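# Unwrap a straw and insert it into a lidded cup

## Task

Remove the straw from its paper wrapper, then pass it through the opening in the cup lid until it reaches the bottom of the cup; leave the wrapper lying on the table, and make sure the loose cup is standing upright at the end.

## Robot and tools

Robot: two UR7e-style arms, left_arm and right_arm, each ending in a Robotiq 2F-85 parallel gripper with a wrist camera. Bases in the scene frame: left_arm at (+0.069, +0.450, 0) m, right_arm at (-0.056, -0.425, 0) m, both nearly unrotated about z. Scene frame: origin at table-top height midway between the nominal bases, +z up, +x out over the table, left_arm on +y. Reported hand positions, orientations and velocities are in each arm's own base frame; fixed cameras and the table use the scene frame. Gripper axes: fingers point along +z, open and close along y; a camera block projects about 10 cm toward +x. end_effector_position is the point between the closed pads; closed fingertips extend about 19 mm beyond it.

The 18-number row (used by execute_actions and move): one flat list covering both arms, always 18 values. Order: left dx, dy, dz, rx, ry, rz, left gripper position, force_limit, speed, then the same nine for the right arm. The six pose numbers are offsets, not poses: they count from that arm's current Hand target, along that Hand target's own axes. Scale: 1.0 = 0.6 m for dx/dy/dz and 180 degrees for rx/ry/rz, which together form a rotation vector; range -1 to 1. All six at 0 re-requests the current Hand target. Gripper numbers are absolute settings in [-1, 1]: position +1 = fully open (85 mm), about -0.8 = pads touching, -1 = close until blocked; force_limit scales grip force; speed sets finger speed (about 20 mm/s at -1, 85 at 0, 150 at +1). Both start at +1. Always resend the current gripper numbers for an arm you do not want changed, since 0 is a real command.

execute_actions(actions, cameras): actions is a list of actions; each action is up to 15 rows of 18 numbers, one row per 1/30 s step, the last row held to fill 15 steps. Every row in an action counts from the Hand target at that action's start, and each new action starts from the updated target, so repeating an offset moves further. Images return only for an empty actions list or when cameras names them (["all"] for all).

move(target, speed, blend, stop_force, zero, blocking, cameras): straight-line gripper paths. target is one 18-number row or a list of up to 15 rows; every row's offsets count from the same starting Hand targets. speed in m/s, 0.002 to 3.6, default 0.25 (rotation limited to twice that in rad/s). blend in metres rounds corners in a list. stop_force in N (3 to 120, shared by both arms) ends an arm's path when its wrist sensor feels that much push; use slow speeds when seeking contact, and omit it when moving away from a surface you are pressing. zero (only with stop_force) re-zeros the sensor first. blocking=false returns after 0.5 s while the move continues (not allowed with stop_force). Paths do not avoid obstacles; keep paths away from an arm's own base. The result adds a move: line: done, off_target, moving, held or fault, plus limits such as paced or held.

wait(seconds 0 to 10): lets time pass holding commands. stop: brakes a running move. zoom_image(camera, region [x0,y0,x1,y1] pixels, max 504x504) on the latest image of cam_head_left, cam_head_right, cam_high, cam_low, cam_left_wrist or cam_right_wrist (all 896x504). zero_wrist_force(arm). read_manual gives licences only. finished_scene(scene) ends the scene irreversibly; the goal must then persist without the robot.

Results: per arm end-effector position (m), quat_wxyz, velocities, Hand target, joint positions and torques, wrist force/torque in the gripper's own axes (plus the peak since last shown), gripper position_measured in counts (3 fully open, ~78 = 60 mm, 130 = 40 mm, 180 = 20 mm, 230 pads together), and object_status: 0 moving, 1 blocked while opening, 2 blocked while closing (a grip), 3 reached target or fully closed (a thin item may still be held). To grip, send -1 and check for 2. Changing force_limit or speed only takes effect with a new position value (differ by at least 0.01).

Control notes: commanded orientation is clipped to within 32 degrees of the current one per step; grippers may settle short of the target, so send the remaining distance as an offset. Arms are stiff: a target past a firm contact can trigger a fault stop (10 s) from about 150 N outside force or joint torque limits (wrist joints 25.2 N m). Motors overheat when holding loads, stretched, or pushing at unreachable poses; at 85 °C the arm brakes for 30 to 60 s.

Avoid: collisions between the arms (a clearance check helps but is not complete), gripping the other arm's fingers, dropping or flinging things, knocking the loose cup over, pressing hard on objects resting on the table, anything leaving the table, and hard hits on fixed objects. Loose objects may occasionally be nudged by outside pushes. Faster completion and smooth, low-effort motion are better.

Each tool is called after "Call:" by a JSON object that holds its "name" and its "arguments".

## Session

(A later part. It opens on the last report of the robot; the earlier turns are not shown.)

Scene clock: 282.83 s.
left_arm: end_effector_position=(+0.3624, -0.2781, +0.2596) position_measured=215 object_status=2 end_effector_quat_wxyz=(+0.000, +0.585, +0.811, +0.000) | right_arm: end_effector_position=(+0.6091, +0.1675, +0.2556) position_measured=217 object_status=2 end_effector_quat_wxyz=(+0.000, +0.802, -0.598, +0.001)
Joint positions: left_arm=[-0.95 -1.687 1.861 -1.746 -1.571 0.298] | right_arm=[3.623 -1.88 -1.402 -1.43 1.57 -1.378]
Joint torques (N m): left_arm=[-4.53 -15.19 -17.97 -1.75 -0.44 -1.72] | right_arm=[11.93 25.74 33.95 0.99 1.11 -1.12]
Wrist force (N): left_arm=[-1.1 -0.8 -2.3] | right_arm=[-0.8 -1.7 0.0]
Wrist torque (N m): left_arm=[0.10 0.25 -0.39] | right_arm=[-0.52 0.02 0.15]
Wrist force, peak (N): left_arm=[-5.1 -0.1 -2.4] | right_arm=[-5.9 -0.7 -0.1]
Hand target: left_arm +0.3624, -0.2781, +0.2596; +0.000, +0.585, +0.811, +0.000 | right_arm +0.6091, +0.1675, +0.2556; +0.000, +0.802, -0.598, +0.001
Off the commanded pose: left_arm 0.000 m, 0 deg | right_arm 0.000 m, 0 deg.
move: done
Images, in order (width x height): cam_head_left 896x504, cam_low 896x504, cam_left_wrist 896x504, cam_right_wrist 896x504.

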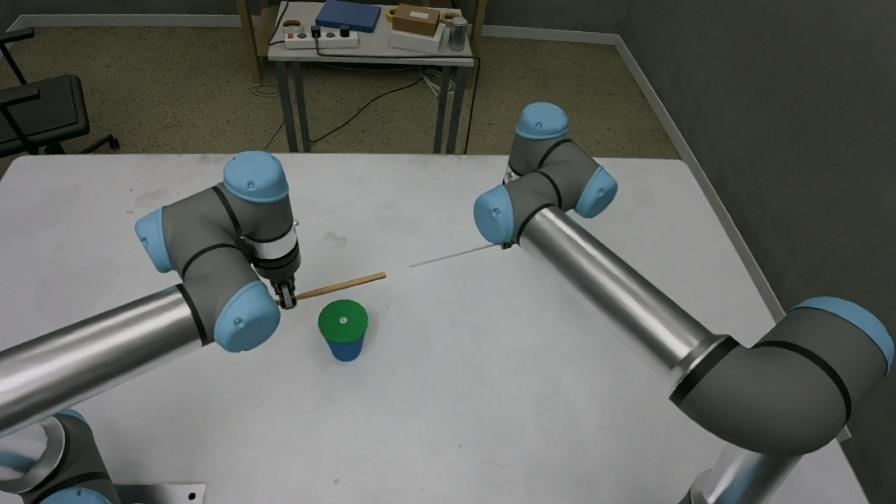

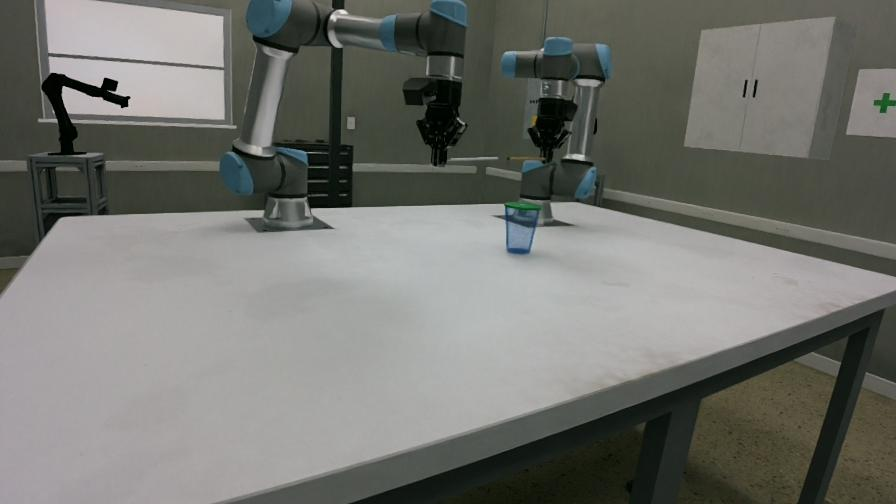

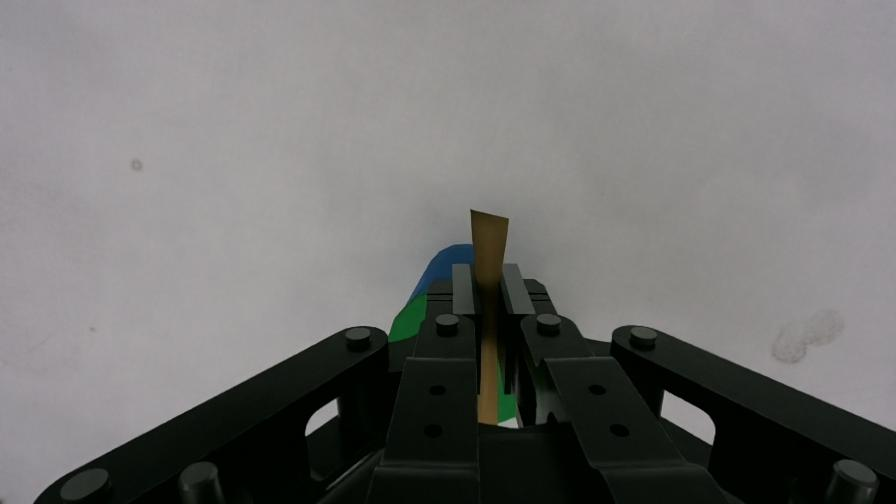

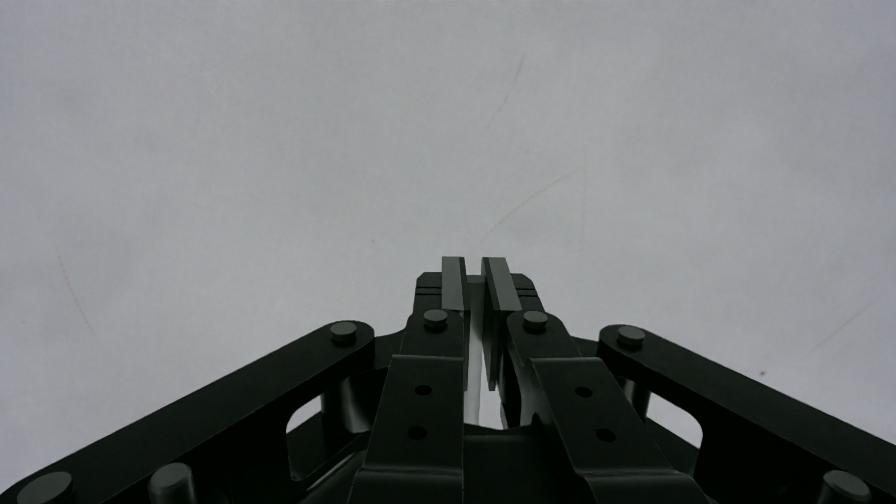

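Call:
{"name": "move", "arguments": {"target": [[0,-0.2,0.08,0,0,0,-1,-0.8,-1,0,0,-0.13,0,0,0,-1,-0.3,-0.9],[0,-0.2,0.345,0,0,0,-1,-0.8,-1,0,0,-0.25,0,0,0,-1,-0.3,-0.9]], "speed": 0.3, "blend": 0.03}}

Call:
{"name": "move", "arguments": {"target": [0,0,0.075,0,0,0,-1,-0.8,-1,0,0,0,0,0,0,-1,-0.3,-0.9], "speed": 0.03, "stop_force": 5, "cameras": ["cam_left_wrist","cam_low","cam_right_wrist","cam_head_left"]}}

Scene clock: 351.77 s.
left_arm: end_effector_position=(+0.2487, -0.3163, +0.0527) position_measured=215 object_status=2 end_effector_quat_wxyz=(+0.000, +0.585, +0.811, +0.000) end_effector_velocity=(+0.000, -0.001, +0.000) end_effector_angular_velocity=(-0.003, -0.001, +0.001) | right_arm: end_effector_position=(+0.6090, +0.1677, +0.4055) position_measured=217 object_status=2 end_effector_quat_wxyz=(+0.000, +0.802, -0.598, +0.001)
Joint positions: left_arm=[-1.242 -1.564 2.351 -2.359 -1.571 0.006] | right_arm=[3.623 -1.901 -0.988 -1.823 1.569 -1.378]
Joint velocities: left_arm=[0.001 0.002 0 -0.006 0 0] | right_arm=[within noise]
Joint torques (N m): left_arm=[6.03 -9.15 -9.46 -4.44 -0.49 1.97] | right_arm=[3.98 50.95 32.02 2.08 1.15 -0.48]
Wrist force (N): left_arm=[-1.3 -0.8 -2.3] | right_arm=[-0.7 -1.8 0.0]
Wrist torque (N m): left_arm=[0.11 0.29 -0.51] | right_arm=[-0.56 -0.01 0.16]
Wrist force, peak (N): left_arm=[-1.0 -2.9 -3.9] | right_arm=[-0.8 -1.9 2.2]
Hand target: left_arm +0.2486, -0.3162, +0.0526; +0.000, +0.585, +0.811, +0.000 | right_arm +0.6089, +0.1676, +0.4056; +0.000, +0.802, -0.598, +0.001
Off the commanded pose: left_arm 0.000 m, 0 deg | right_arm 0.000 m, 0 deg.
move: done

Scene clock: 353.90 s.
left_arm: end_effector_position=(+0.2486, -0.3162, +0.0206) position_measured=215 object_status=2 end_effector_quat_wxyz=(+0.000, +0.585, +0.811, +0.000) | right_arm: end_effector_position=(+0.6089, +0.1676, +0.4056) position_measured=217 object_status=2 end_effector_quat_wxyz=(+0.000, +0.802, -0.598, +0.001)
Joint positions: left_arm=[-1.242 -1.483 2.387 -2.476 -1.571 0.006] | right_arm=[3.623 -1.901 -0.988 -1.823 1.57 -1.378]
Joint torques (N m): left_arm=[2.02 -11.77 -26.6 -4.62 0.24 -0.76] | right_arm=[-10.49 49.63 33.55 0.88 1.25 -0.88]
Wrist force (N): left_arm=[-1.3 -0.5 -2.3] | right_arm=[-0.9 -1.7 0.1]
Wrist torque (N m): left_arm=[0.15 0.30 -0.52] | right_arm=[-0.54 0.01 0.16]
Wrist force, peak (N): left_arm=[11.9 -1.7 -87.9] | right_arm=[-0.9 -2.1 0.0]
Hand target: left_arm +0.2486, -0.3162, +0.0206; +0.000, +0.585, +0.811, +0.000 (not the last commanded pose) | right_arm +0.6089, +0.1676, +0.4056; +0.000, +0.802, -0.598, +0.001
Off the commanded pose: left_arm 0.013 m, 0 deg | right_arm 0.000 m, 0 deg.
move: contact (left_arm)
Images, in order (width x height): cam_head_left 896x504, cam_low 896x504, cam_left_wrist 896x504, cam_right_wrist 896x504.

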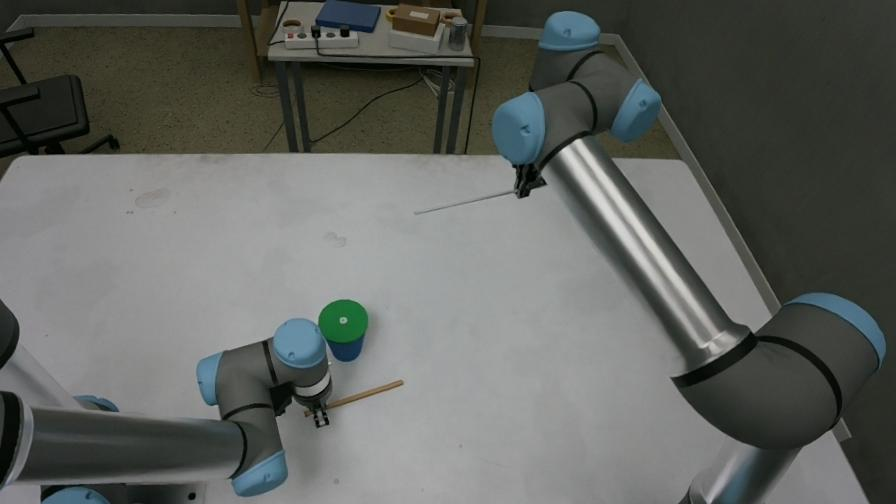

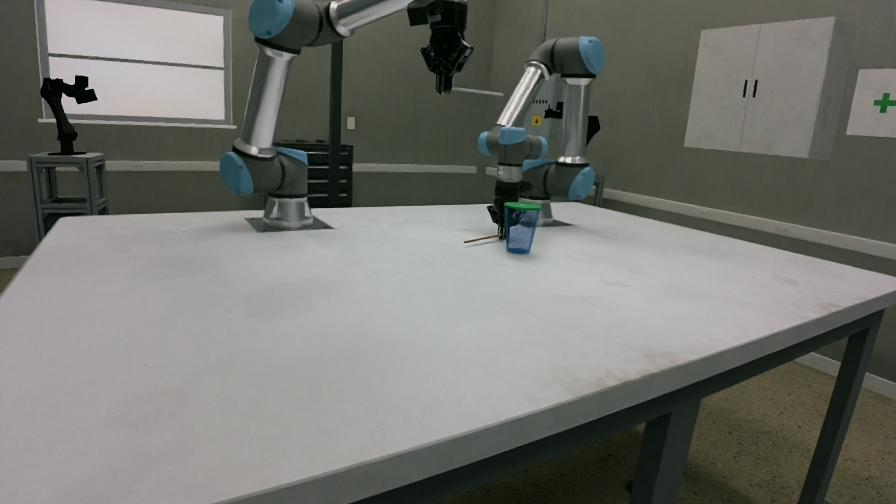

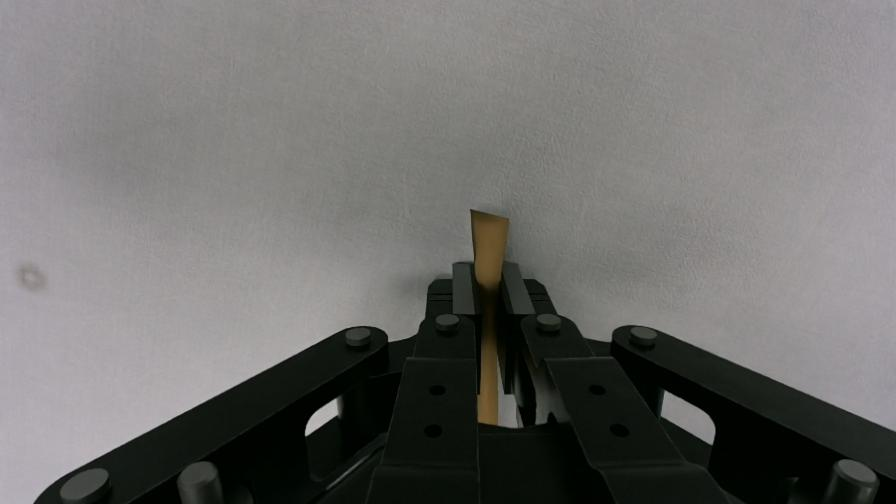

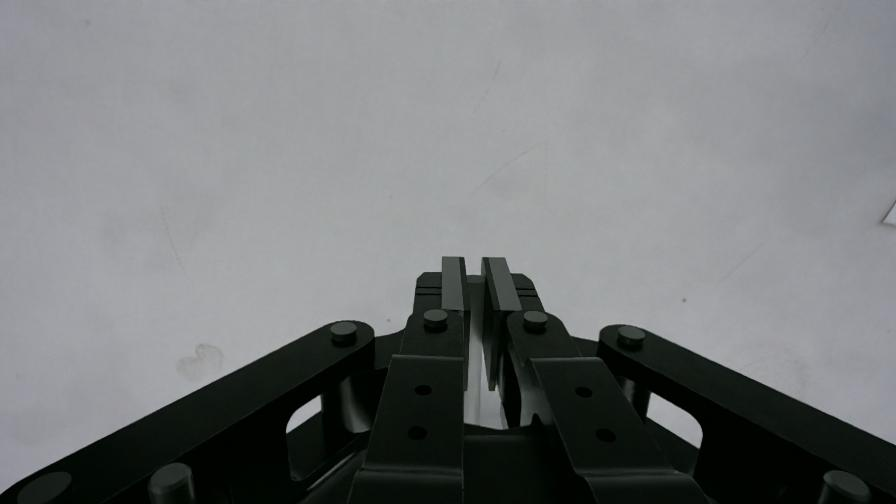

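Call:
{"name": "move", "arguments": {"target": [[0,0,-0.003,0,0,0,-0.1,-0.8,-0.6,0,0,0,0,0,0,-1,-0.3,-0.9],[0,0,-0.25,0,0,0,-0.1,-0.8,-0.6,-0.564,-0.011,-0.023,0.5547,0.2387,-0.5547,-1,-0.3,-0.9]], "speed": 0.35, "cameras": ["all"]}}

Scene clock: 378.60 s.
left_arm: end_effector_position=(+0.2486, -0.3162, +0.1707) position_measured=141 object_status=3 end_effector_quat_wxyz=(+0.000, +0.585, +0.811, +0.000) | right_arm: end_effector_position=(+0.5190, +0.4938, +0.4190) position_measured=217 object_status=2 end_effector_quat_wxyz=(-0.353, +0.612, +0.354, +0.613)
Joint positions: left_arm=[-1.242 -1.765 2.163 -1.969 -1.571 0.007] | right_arm=[4.033 -1.925 -1.88 0.664 1.727 -3.143]
Joint torques (N m): left_arm=[3.55 -4.35 -12.4 -4.24 -0.52 1.83] | right_arm=[11.8 39.67 17.34 1.91 1.19 -1.04]
Wrist force (N): left_arm=[-1.4 -0.6 -2.2] | right_arm=[1.1 0.1 -0.7]
Wrist torque (N m): left_arm=[0.14 0.31 -0.50] | right_arm=[-0.05 -0.16 0.01]
Wrist force, peak (N): left_arm=[-1.3 -0.5 -2.8] | right_arm=[-0.7 -2.4 0.1]
Hand target: left_arm +0.2486, -0.3161, +0.1706; +0.000, +0.585, +0.811, +0.000 | right_arm +0.5189, +0.4939, +0.4190; -0.353, +0.612, +0.354, +0.613
Off the commanded pose: left_arm 0.000 m, 0 deg | right_arm 0.000 m, 0 deg.
move: done

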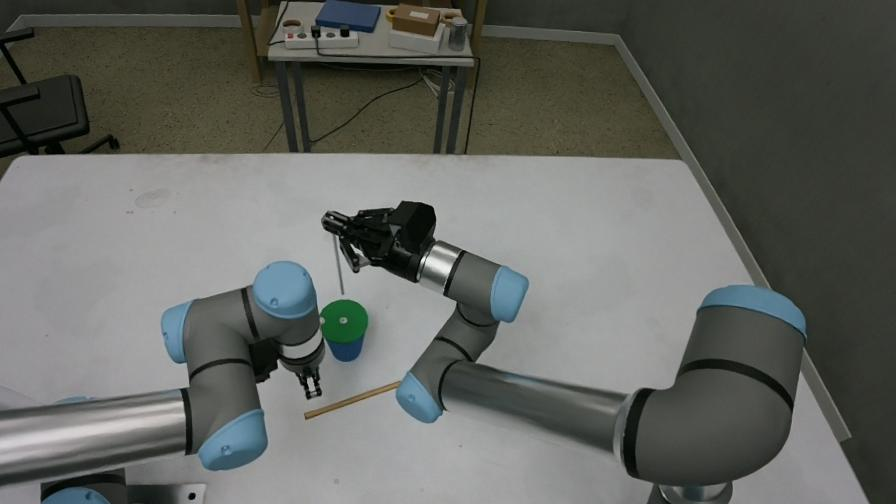

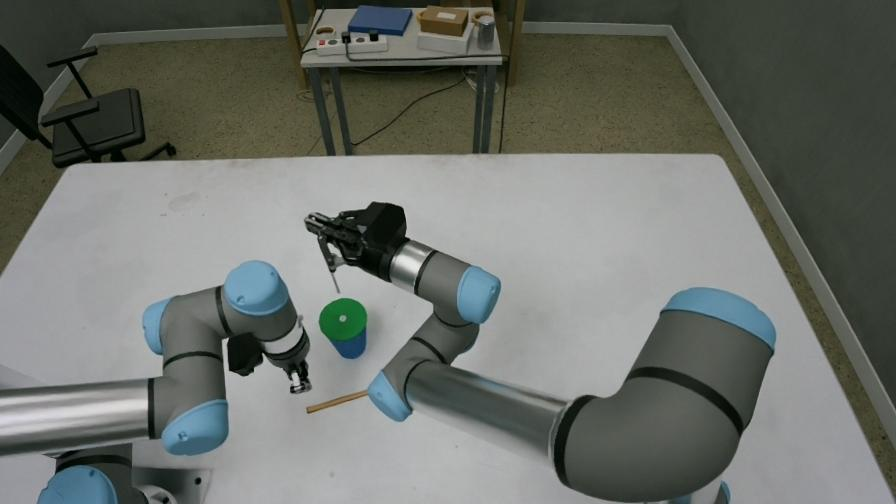

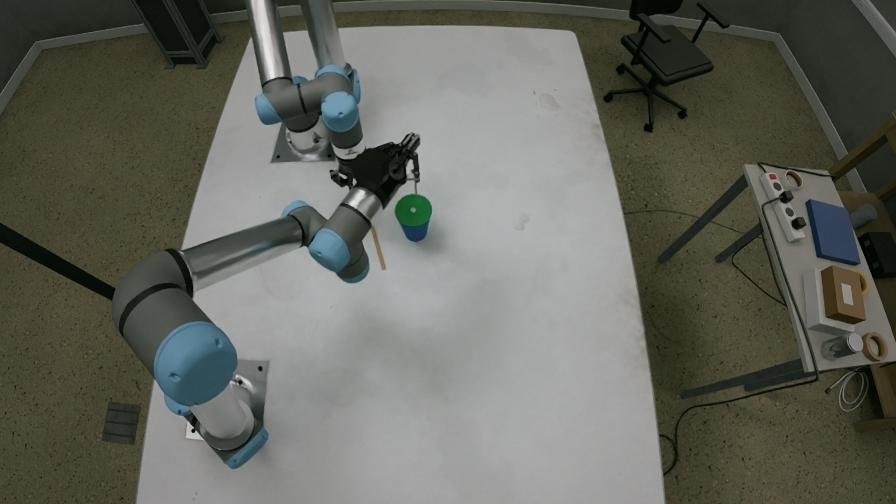

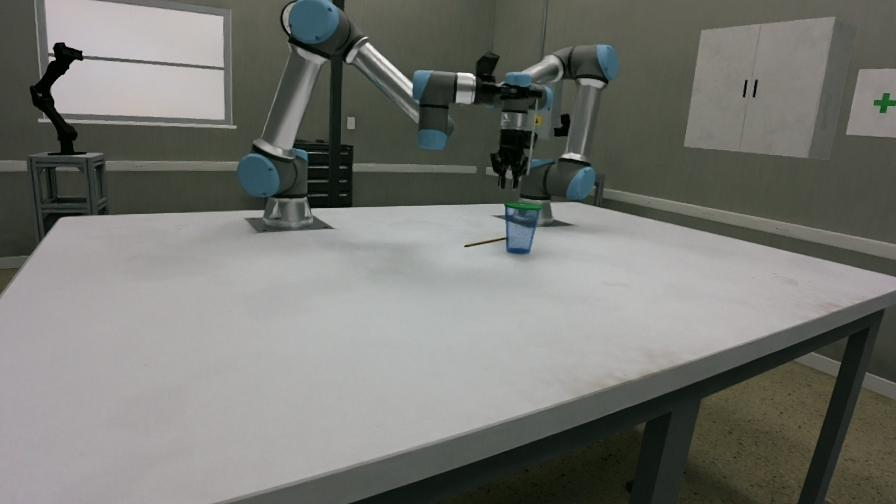

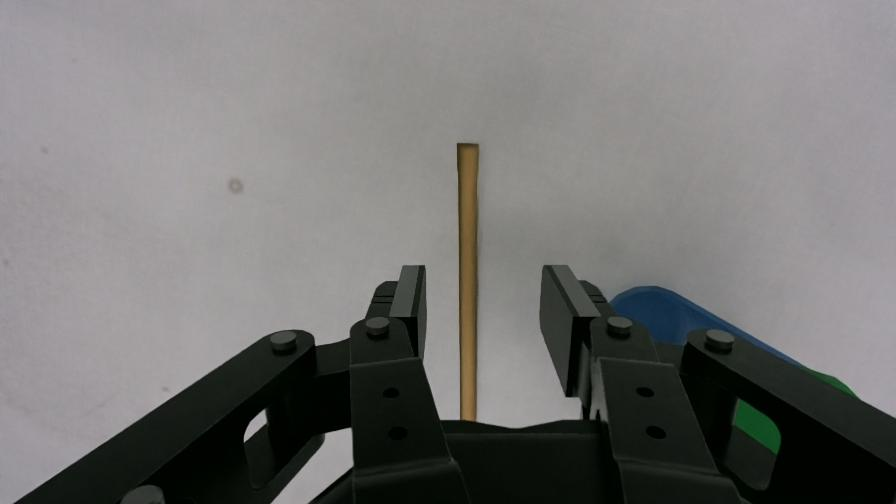

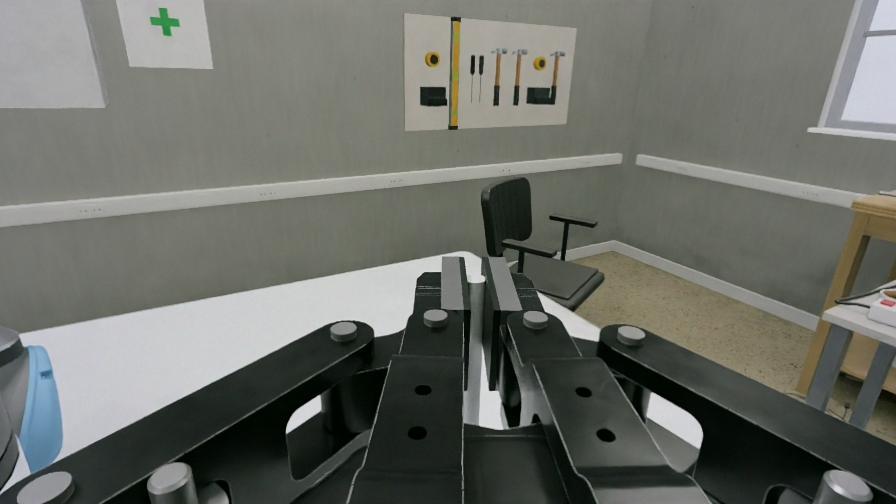

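Call:
{"name": "move", "arguments": {"target": [0.0137,0.2095,-0.1573,0,-0.1667,0,1,-0.8,0,0,0,0,0,0,0,-1,-0.3,-0.9], "speed": 0.3, "cameras": ["all"]}}

Scene clock: 426.73 s.
left_arm: end_effector_position=(+0.3652, -0.2685, +0.2649) position_measured=3 object_status=3 end_effector_quat_wxyz=(+0.210, +0.565, +0.784, -0.151) | right_arm: end_effector_position=(+0.5188, +0.4939, +0.4190) position_measured=217 object_status=2 end_effector_quat_wxyz=(-0.353, +0.612, +0.354, +0.613)
Joint positions: left_arm=[-0.808 -1.881 2.208 -2.379 -1.786 0.388] | right_arm=[4.033 -1.925 -1.88 0.664 1.727 -3.143]
Joint torques (N m): left_arm=[8.15 -19.58 -21.31 -5.32 -0.69 0.77] | right_arm=[11.75 46.36 24.92 3.58 0.97 -1.66]
Wrist force (N): left_arm=[-2.0 -0.4 -2.9] | right_arm=[0.8 -0.2 -0.8]
Wrist torque (N m): left_arm=[0.13 0.25 -0.61] | right_arm=[-0.10 -0.11 0.01]
Wrist force, peak (N): left_arm=[-1.7 1.5 -4.5] | right_arm=[1.4 -0.3 -0.5]
Hand target: left_arm +0.3652, -0.2685, +0.2650; +0.210, +0.565, +0.784, -0.152 | right_arm +0.5189, +0.4939, +0.4190; -0.353, +0.612, +0.354, +0.613
Off the commanded pose: left_arm 0.000 m, 0 deg | right_arm 0.000 m, 0 deg.
move: done

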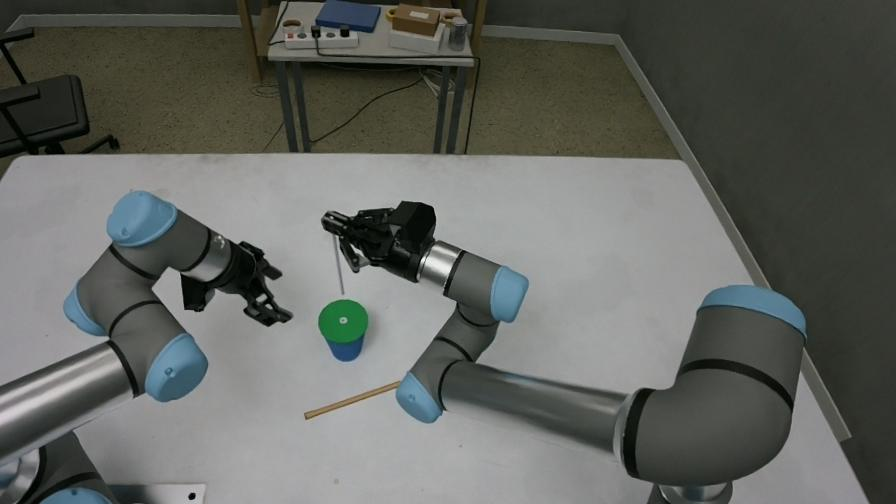

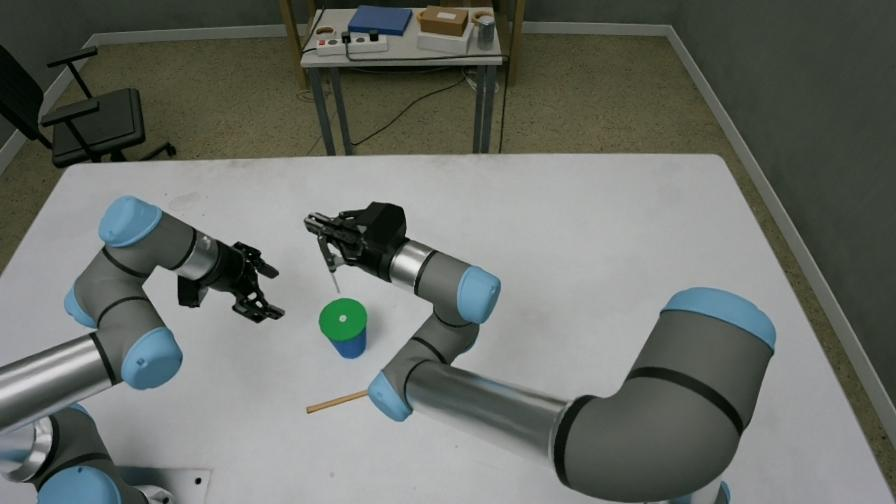

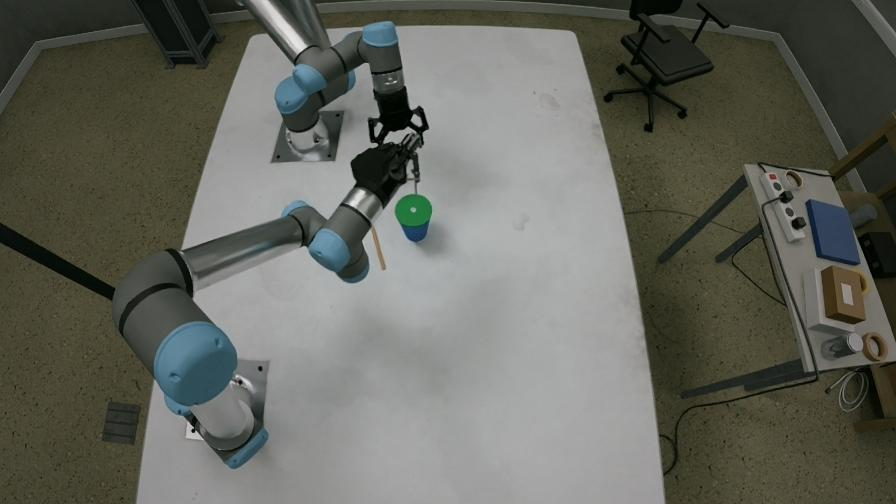

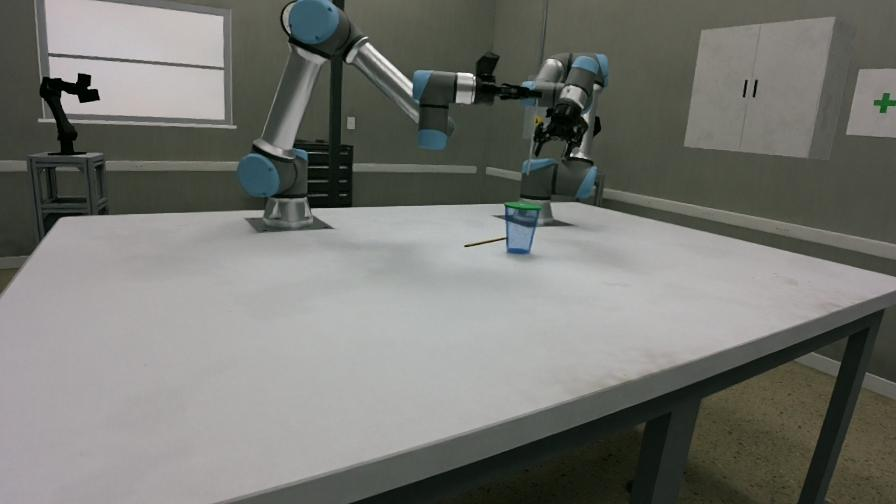

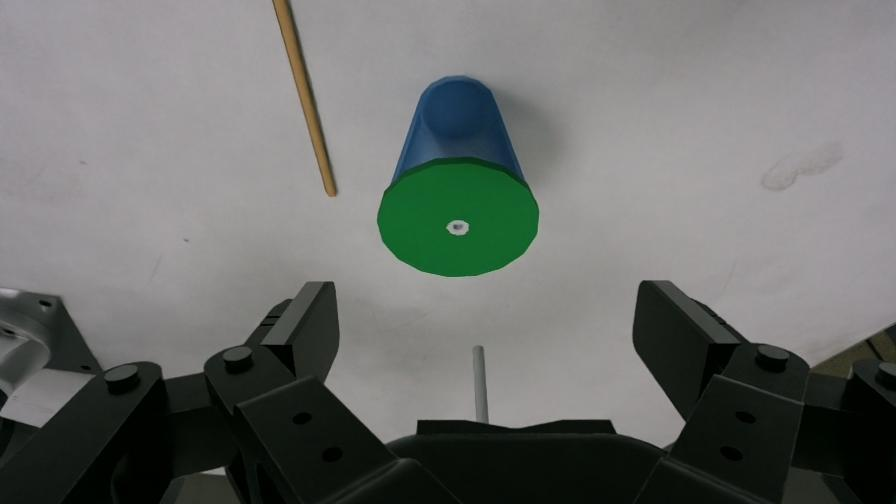

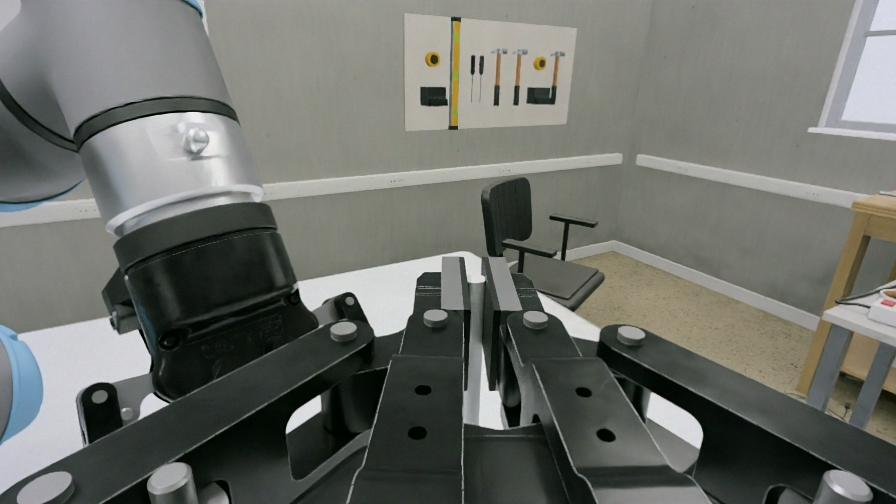

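Call:
{"name": "move", "arguments": {"target": [0,0,0,0,0,0,1,-0.8,0,-0.075,0,0,0,0,0,-1,-0.3,-0.9], "speed": 0.15, "cameras": ["cam_left_wrist","cam_low","cam_high"]}}

Call:
{"name": "zoom_image", "arguments": {"camera": "cam_left_wrist", "region": [370, 150, 570, 430]}}

Call:
{"name": "zoom_image", "arguments": {"camera": "cam_low", "region": [480, 80, 580, 270]}}

Call:
{"name": "zoom_image", "arguments": {"camera": "cam_high", "region": [370, 130, 470, 260]}}

Scene clock: 445.07 s.
left_arm: end_effector_position=(+0.3652, -0.2685, +0.2650) position_measured=3 object_status=3 end_effector_quat_wxyz=(+0.210, +0.565, +0.784, -0.152) | right_arm: end_effector_position=(+0.5189, +0.4939, +0.3739) position_measured=217 object_status=2 end_effector_quat_wxyz=(-0.353, +0.612, +0.354, +0.612)
Joint positions: left_arm=[-0.808 -1.881 2.208 -2.38 -1.786 0.388] | right_arm=[4.033 -1.999 -1.919 0.776 1.727 -3.144]
Joint torques (N m): left_arm=[7.76 -19.51 -14.4 -5.34 -0.67 2] | right_arm=[-13.11 42.39 26.56 2.2 0.93 0.58]
Wrist force (N): left_arm=[-2.0 -0.4 -3.3] | right_arm=[0.9 0.0 -0.7]
Wrist torque (N m): left_arm=[0.13 0.25 -0.61] | right_arm=[-0.08 -0.09 0.02]
Wrist force, peak (N): left_arm=[-2.0 -0.4 -3.4] | right_arm=[2.7 0.0 -0.8]
Hand target: left_arm +0.3652, -0.2685, +0.2650; +0.210, +0.565, +0.784, -0.152 | right_arm +0.5189, +0.4939, +0.3740; -0.353, +0.612, +0.354, +0.613
Off the commanded pose: left_arm 0.000 m, 0 deg | right_arm 0.000 m, 0 deg.
move: done
Images, in order (width x height): cam_high 896x504, cam_low 896x504, cam_left_wrist 896x504.

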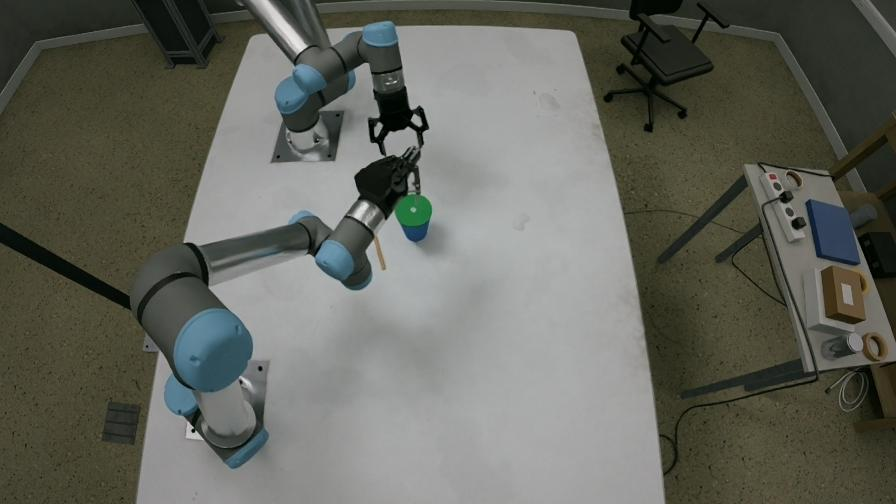

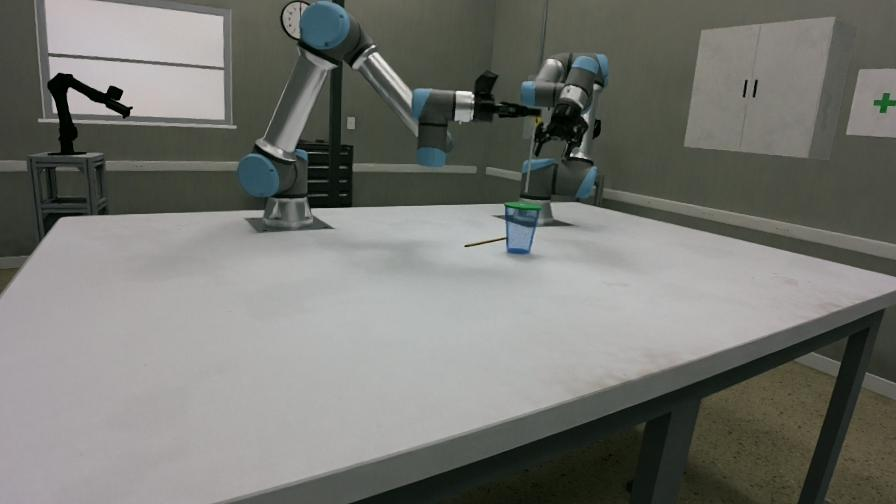

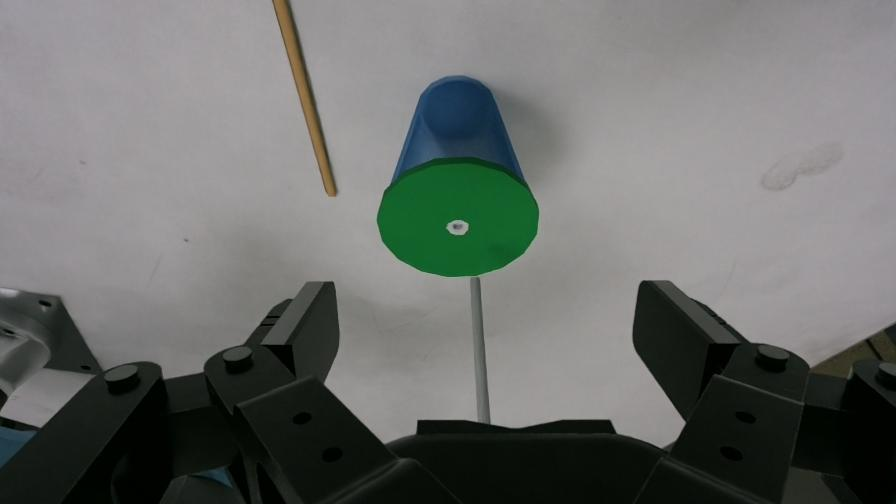

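Scaled by 1.800 from the camera's 896x504 image, which has a finer 1280x720 frame.

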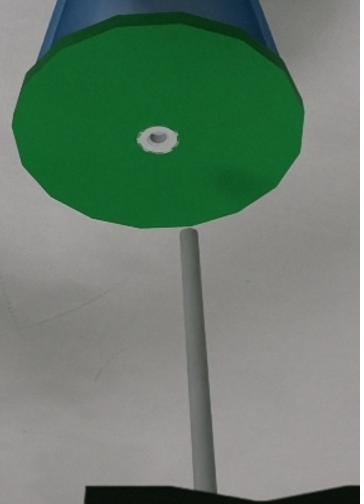

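Scaled by 2.653 from the camera's 896x504 image, which has a finer 1280x720 frame.

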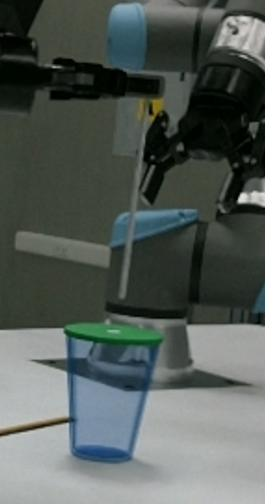

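Scaled by 3.877 from the camera's 896x504 image, which has a finer 1280x720 frame.

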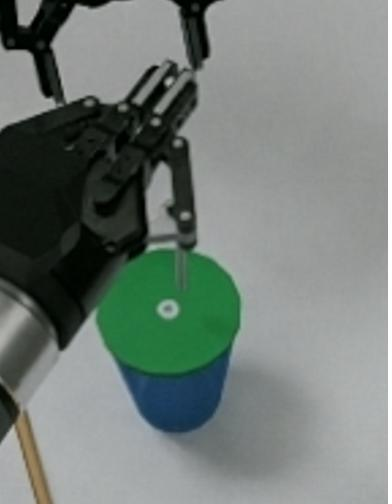

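Call:
{"name": "move", "arguments": {"target": [0,0,0,0,0,0,1,-0.8,0,-0.0333,-0.0132,-0.0105,0,0,0,-1,-0.3,-0.9], "speed": 0.1, "cameras": ["cam_left_wrist","cam_low","cam_high","cam_head_left"]}}

Call:
{"name": "zoom_image", "arguments": {"camera": "cam_left_wrist", "region": [370, 150, 570, 430]}}

Call:
{"name": "zoom_image", "arguments": {"camera": "cam_low", "region": [490, 150, 560, 270]}}

Call:
{"name": "zoom_image", "arguments": {"camera": "cam_high", "region": [380, 170, 450, 250]}}

Call:
{"name": "zoom_image", "arguments": {"camera": "cam_head_left", "region": [300, 220, 390, 370]}}

Scene clock: 503.20 s.
left_arm: end_effector_position=(+0.3652, -0.2685, +0.2650) position_measured=3 object_status=3 end_effector_quat_wxyz=(+0.210, +0.565, +0.784, -0.152) | right_arm: end_effector_position=(+0.5089, +0.4925, +0.3538) position_measured=217 object_status=2 end_effector_quat_wxyz=(-0.353, +0.612, +0.354, +0.612)
Joint positions: left_arm=[-0.808 -1.881 2.208 -2.38 -1.786 0.388] | right_arm=[4.048 -2.019 -1.959 0.836 1.712 -3.143]
Joint torques (N m): left_arm=[7.25 -19.15 -14.38 -5.19 -0.54 2.04] | right_arm=[-10.02 46.32 26.38 0.36 1.56 0.15]
Wrist force (N): left_arm=[-2.2 -0.2 -3.1] | right_arm=[1.0 0.1 -0.7]
Wrist torque (N m): left_arm=[0.16 0.27 -0.61] | right_arm=[-0.03 -0.10 0.01]
Wrist force, peak (N): left_arm=[-2.0 -0.5 -3.4] | right_arm=[2.0 -0.1 -0.4]
Hand target: left_arm +0.3652, -0.2685, +0.2650; +0.210, +0.565, +0.784, -0.152 | right_arm +0.5089, +0.4923, +0.3540; -0.353, +0.612, +0.354, +0.613
Off the commanded pose: left_arm 0.000 m, 0 deg | right_arm 0.000 m, 0 deg.
move: done
Images, in order (width x height): cam_head_left 896x504, cam_high 896x504, cam_low 896x504, cam_left_wrist 896x504.

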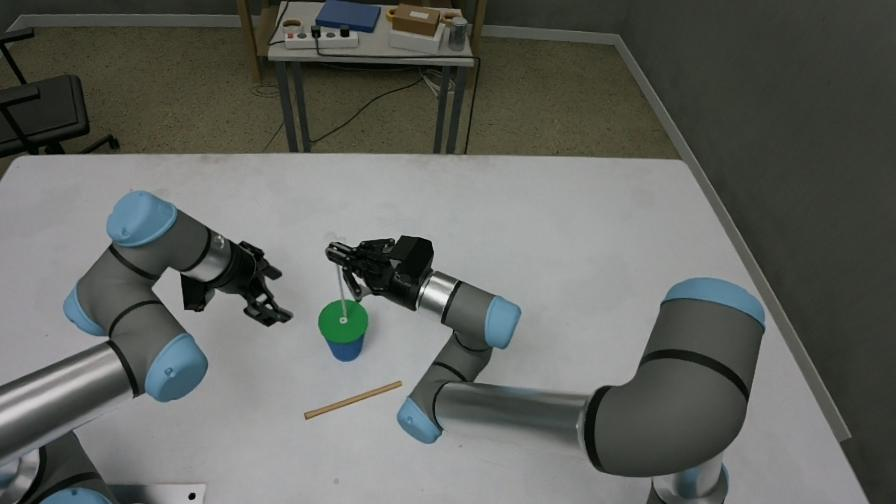

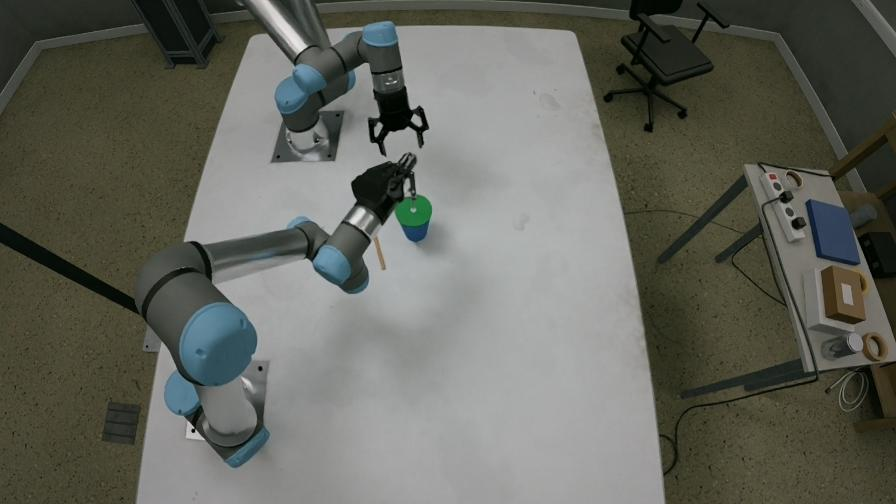

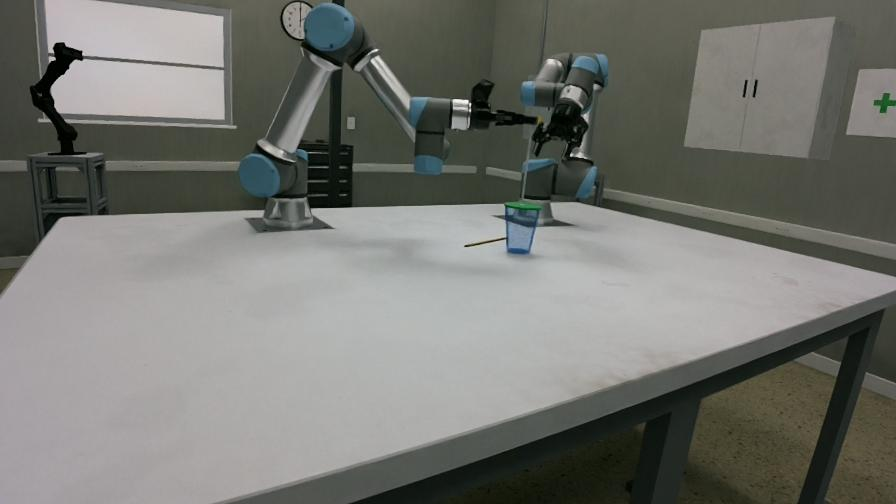

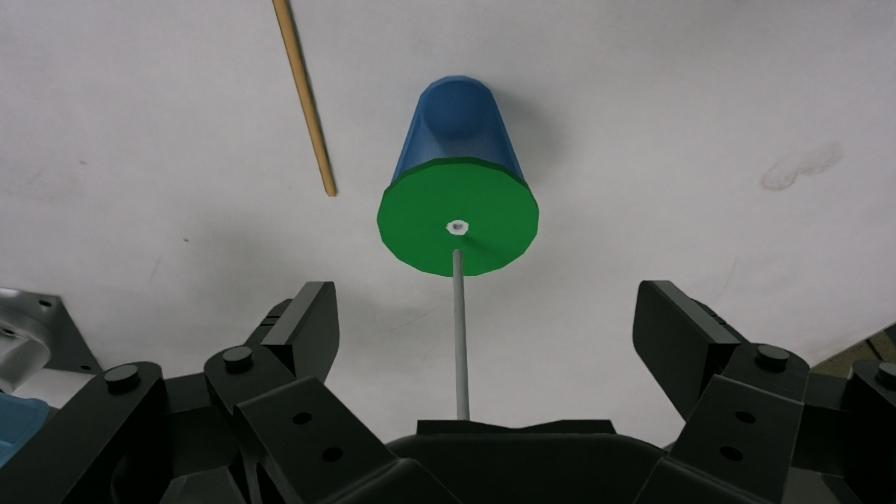

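Scaled by 1.800 from the camera's 896x504 image, which has a finer 1280x720 frame.

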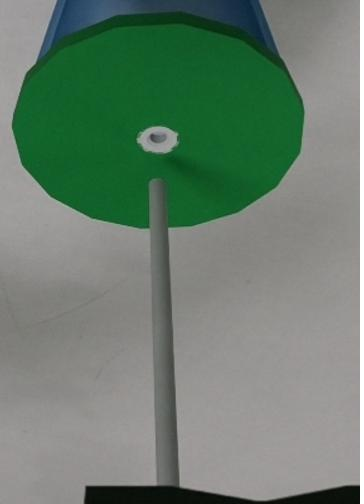

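Scaled by 4.200 from the camera's 896x504 image, which has a finer 1280x720 frame.

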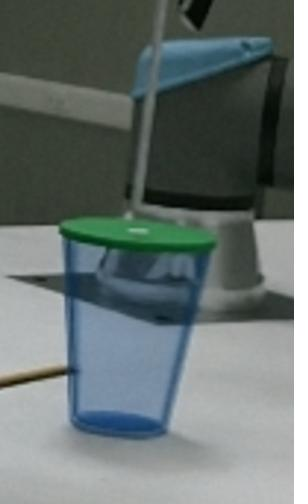

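Scaled by 6.300 from the camera's 896x504 image, which has a finer 1280x720 frame.

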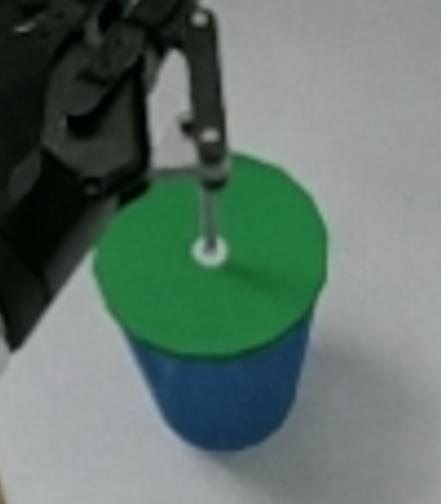

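Scaled by 3.360 from the camera's 896x504 image, which has a finer 1280x720 frame.

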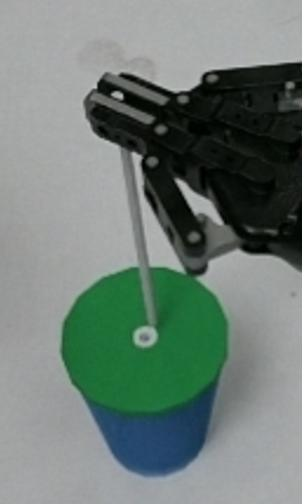

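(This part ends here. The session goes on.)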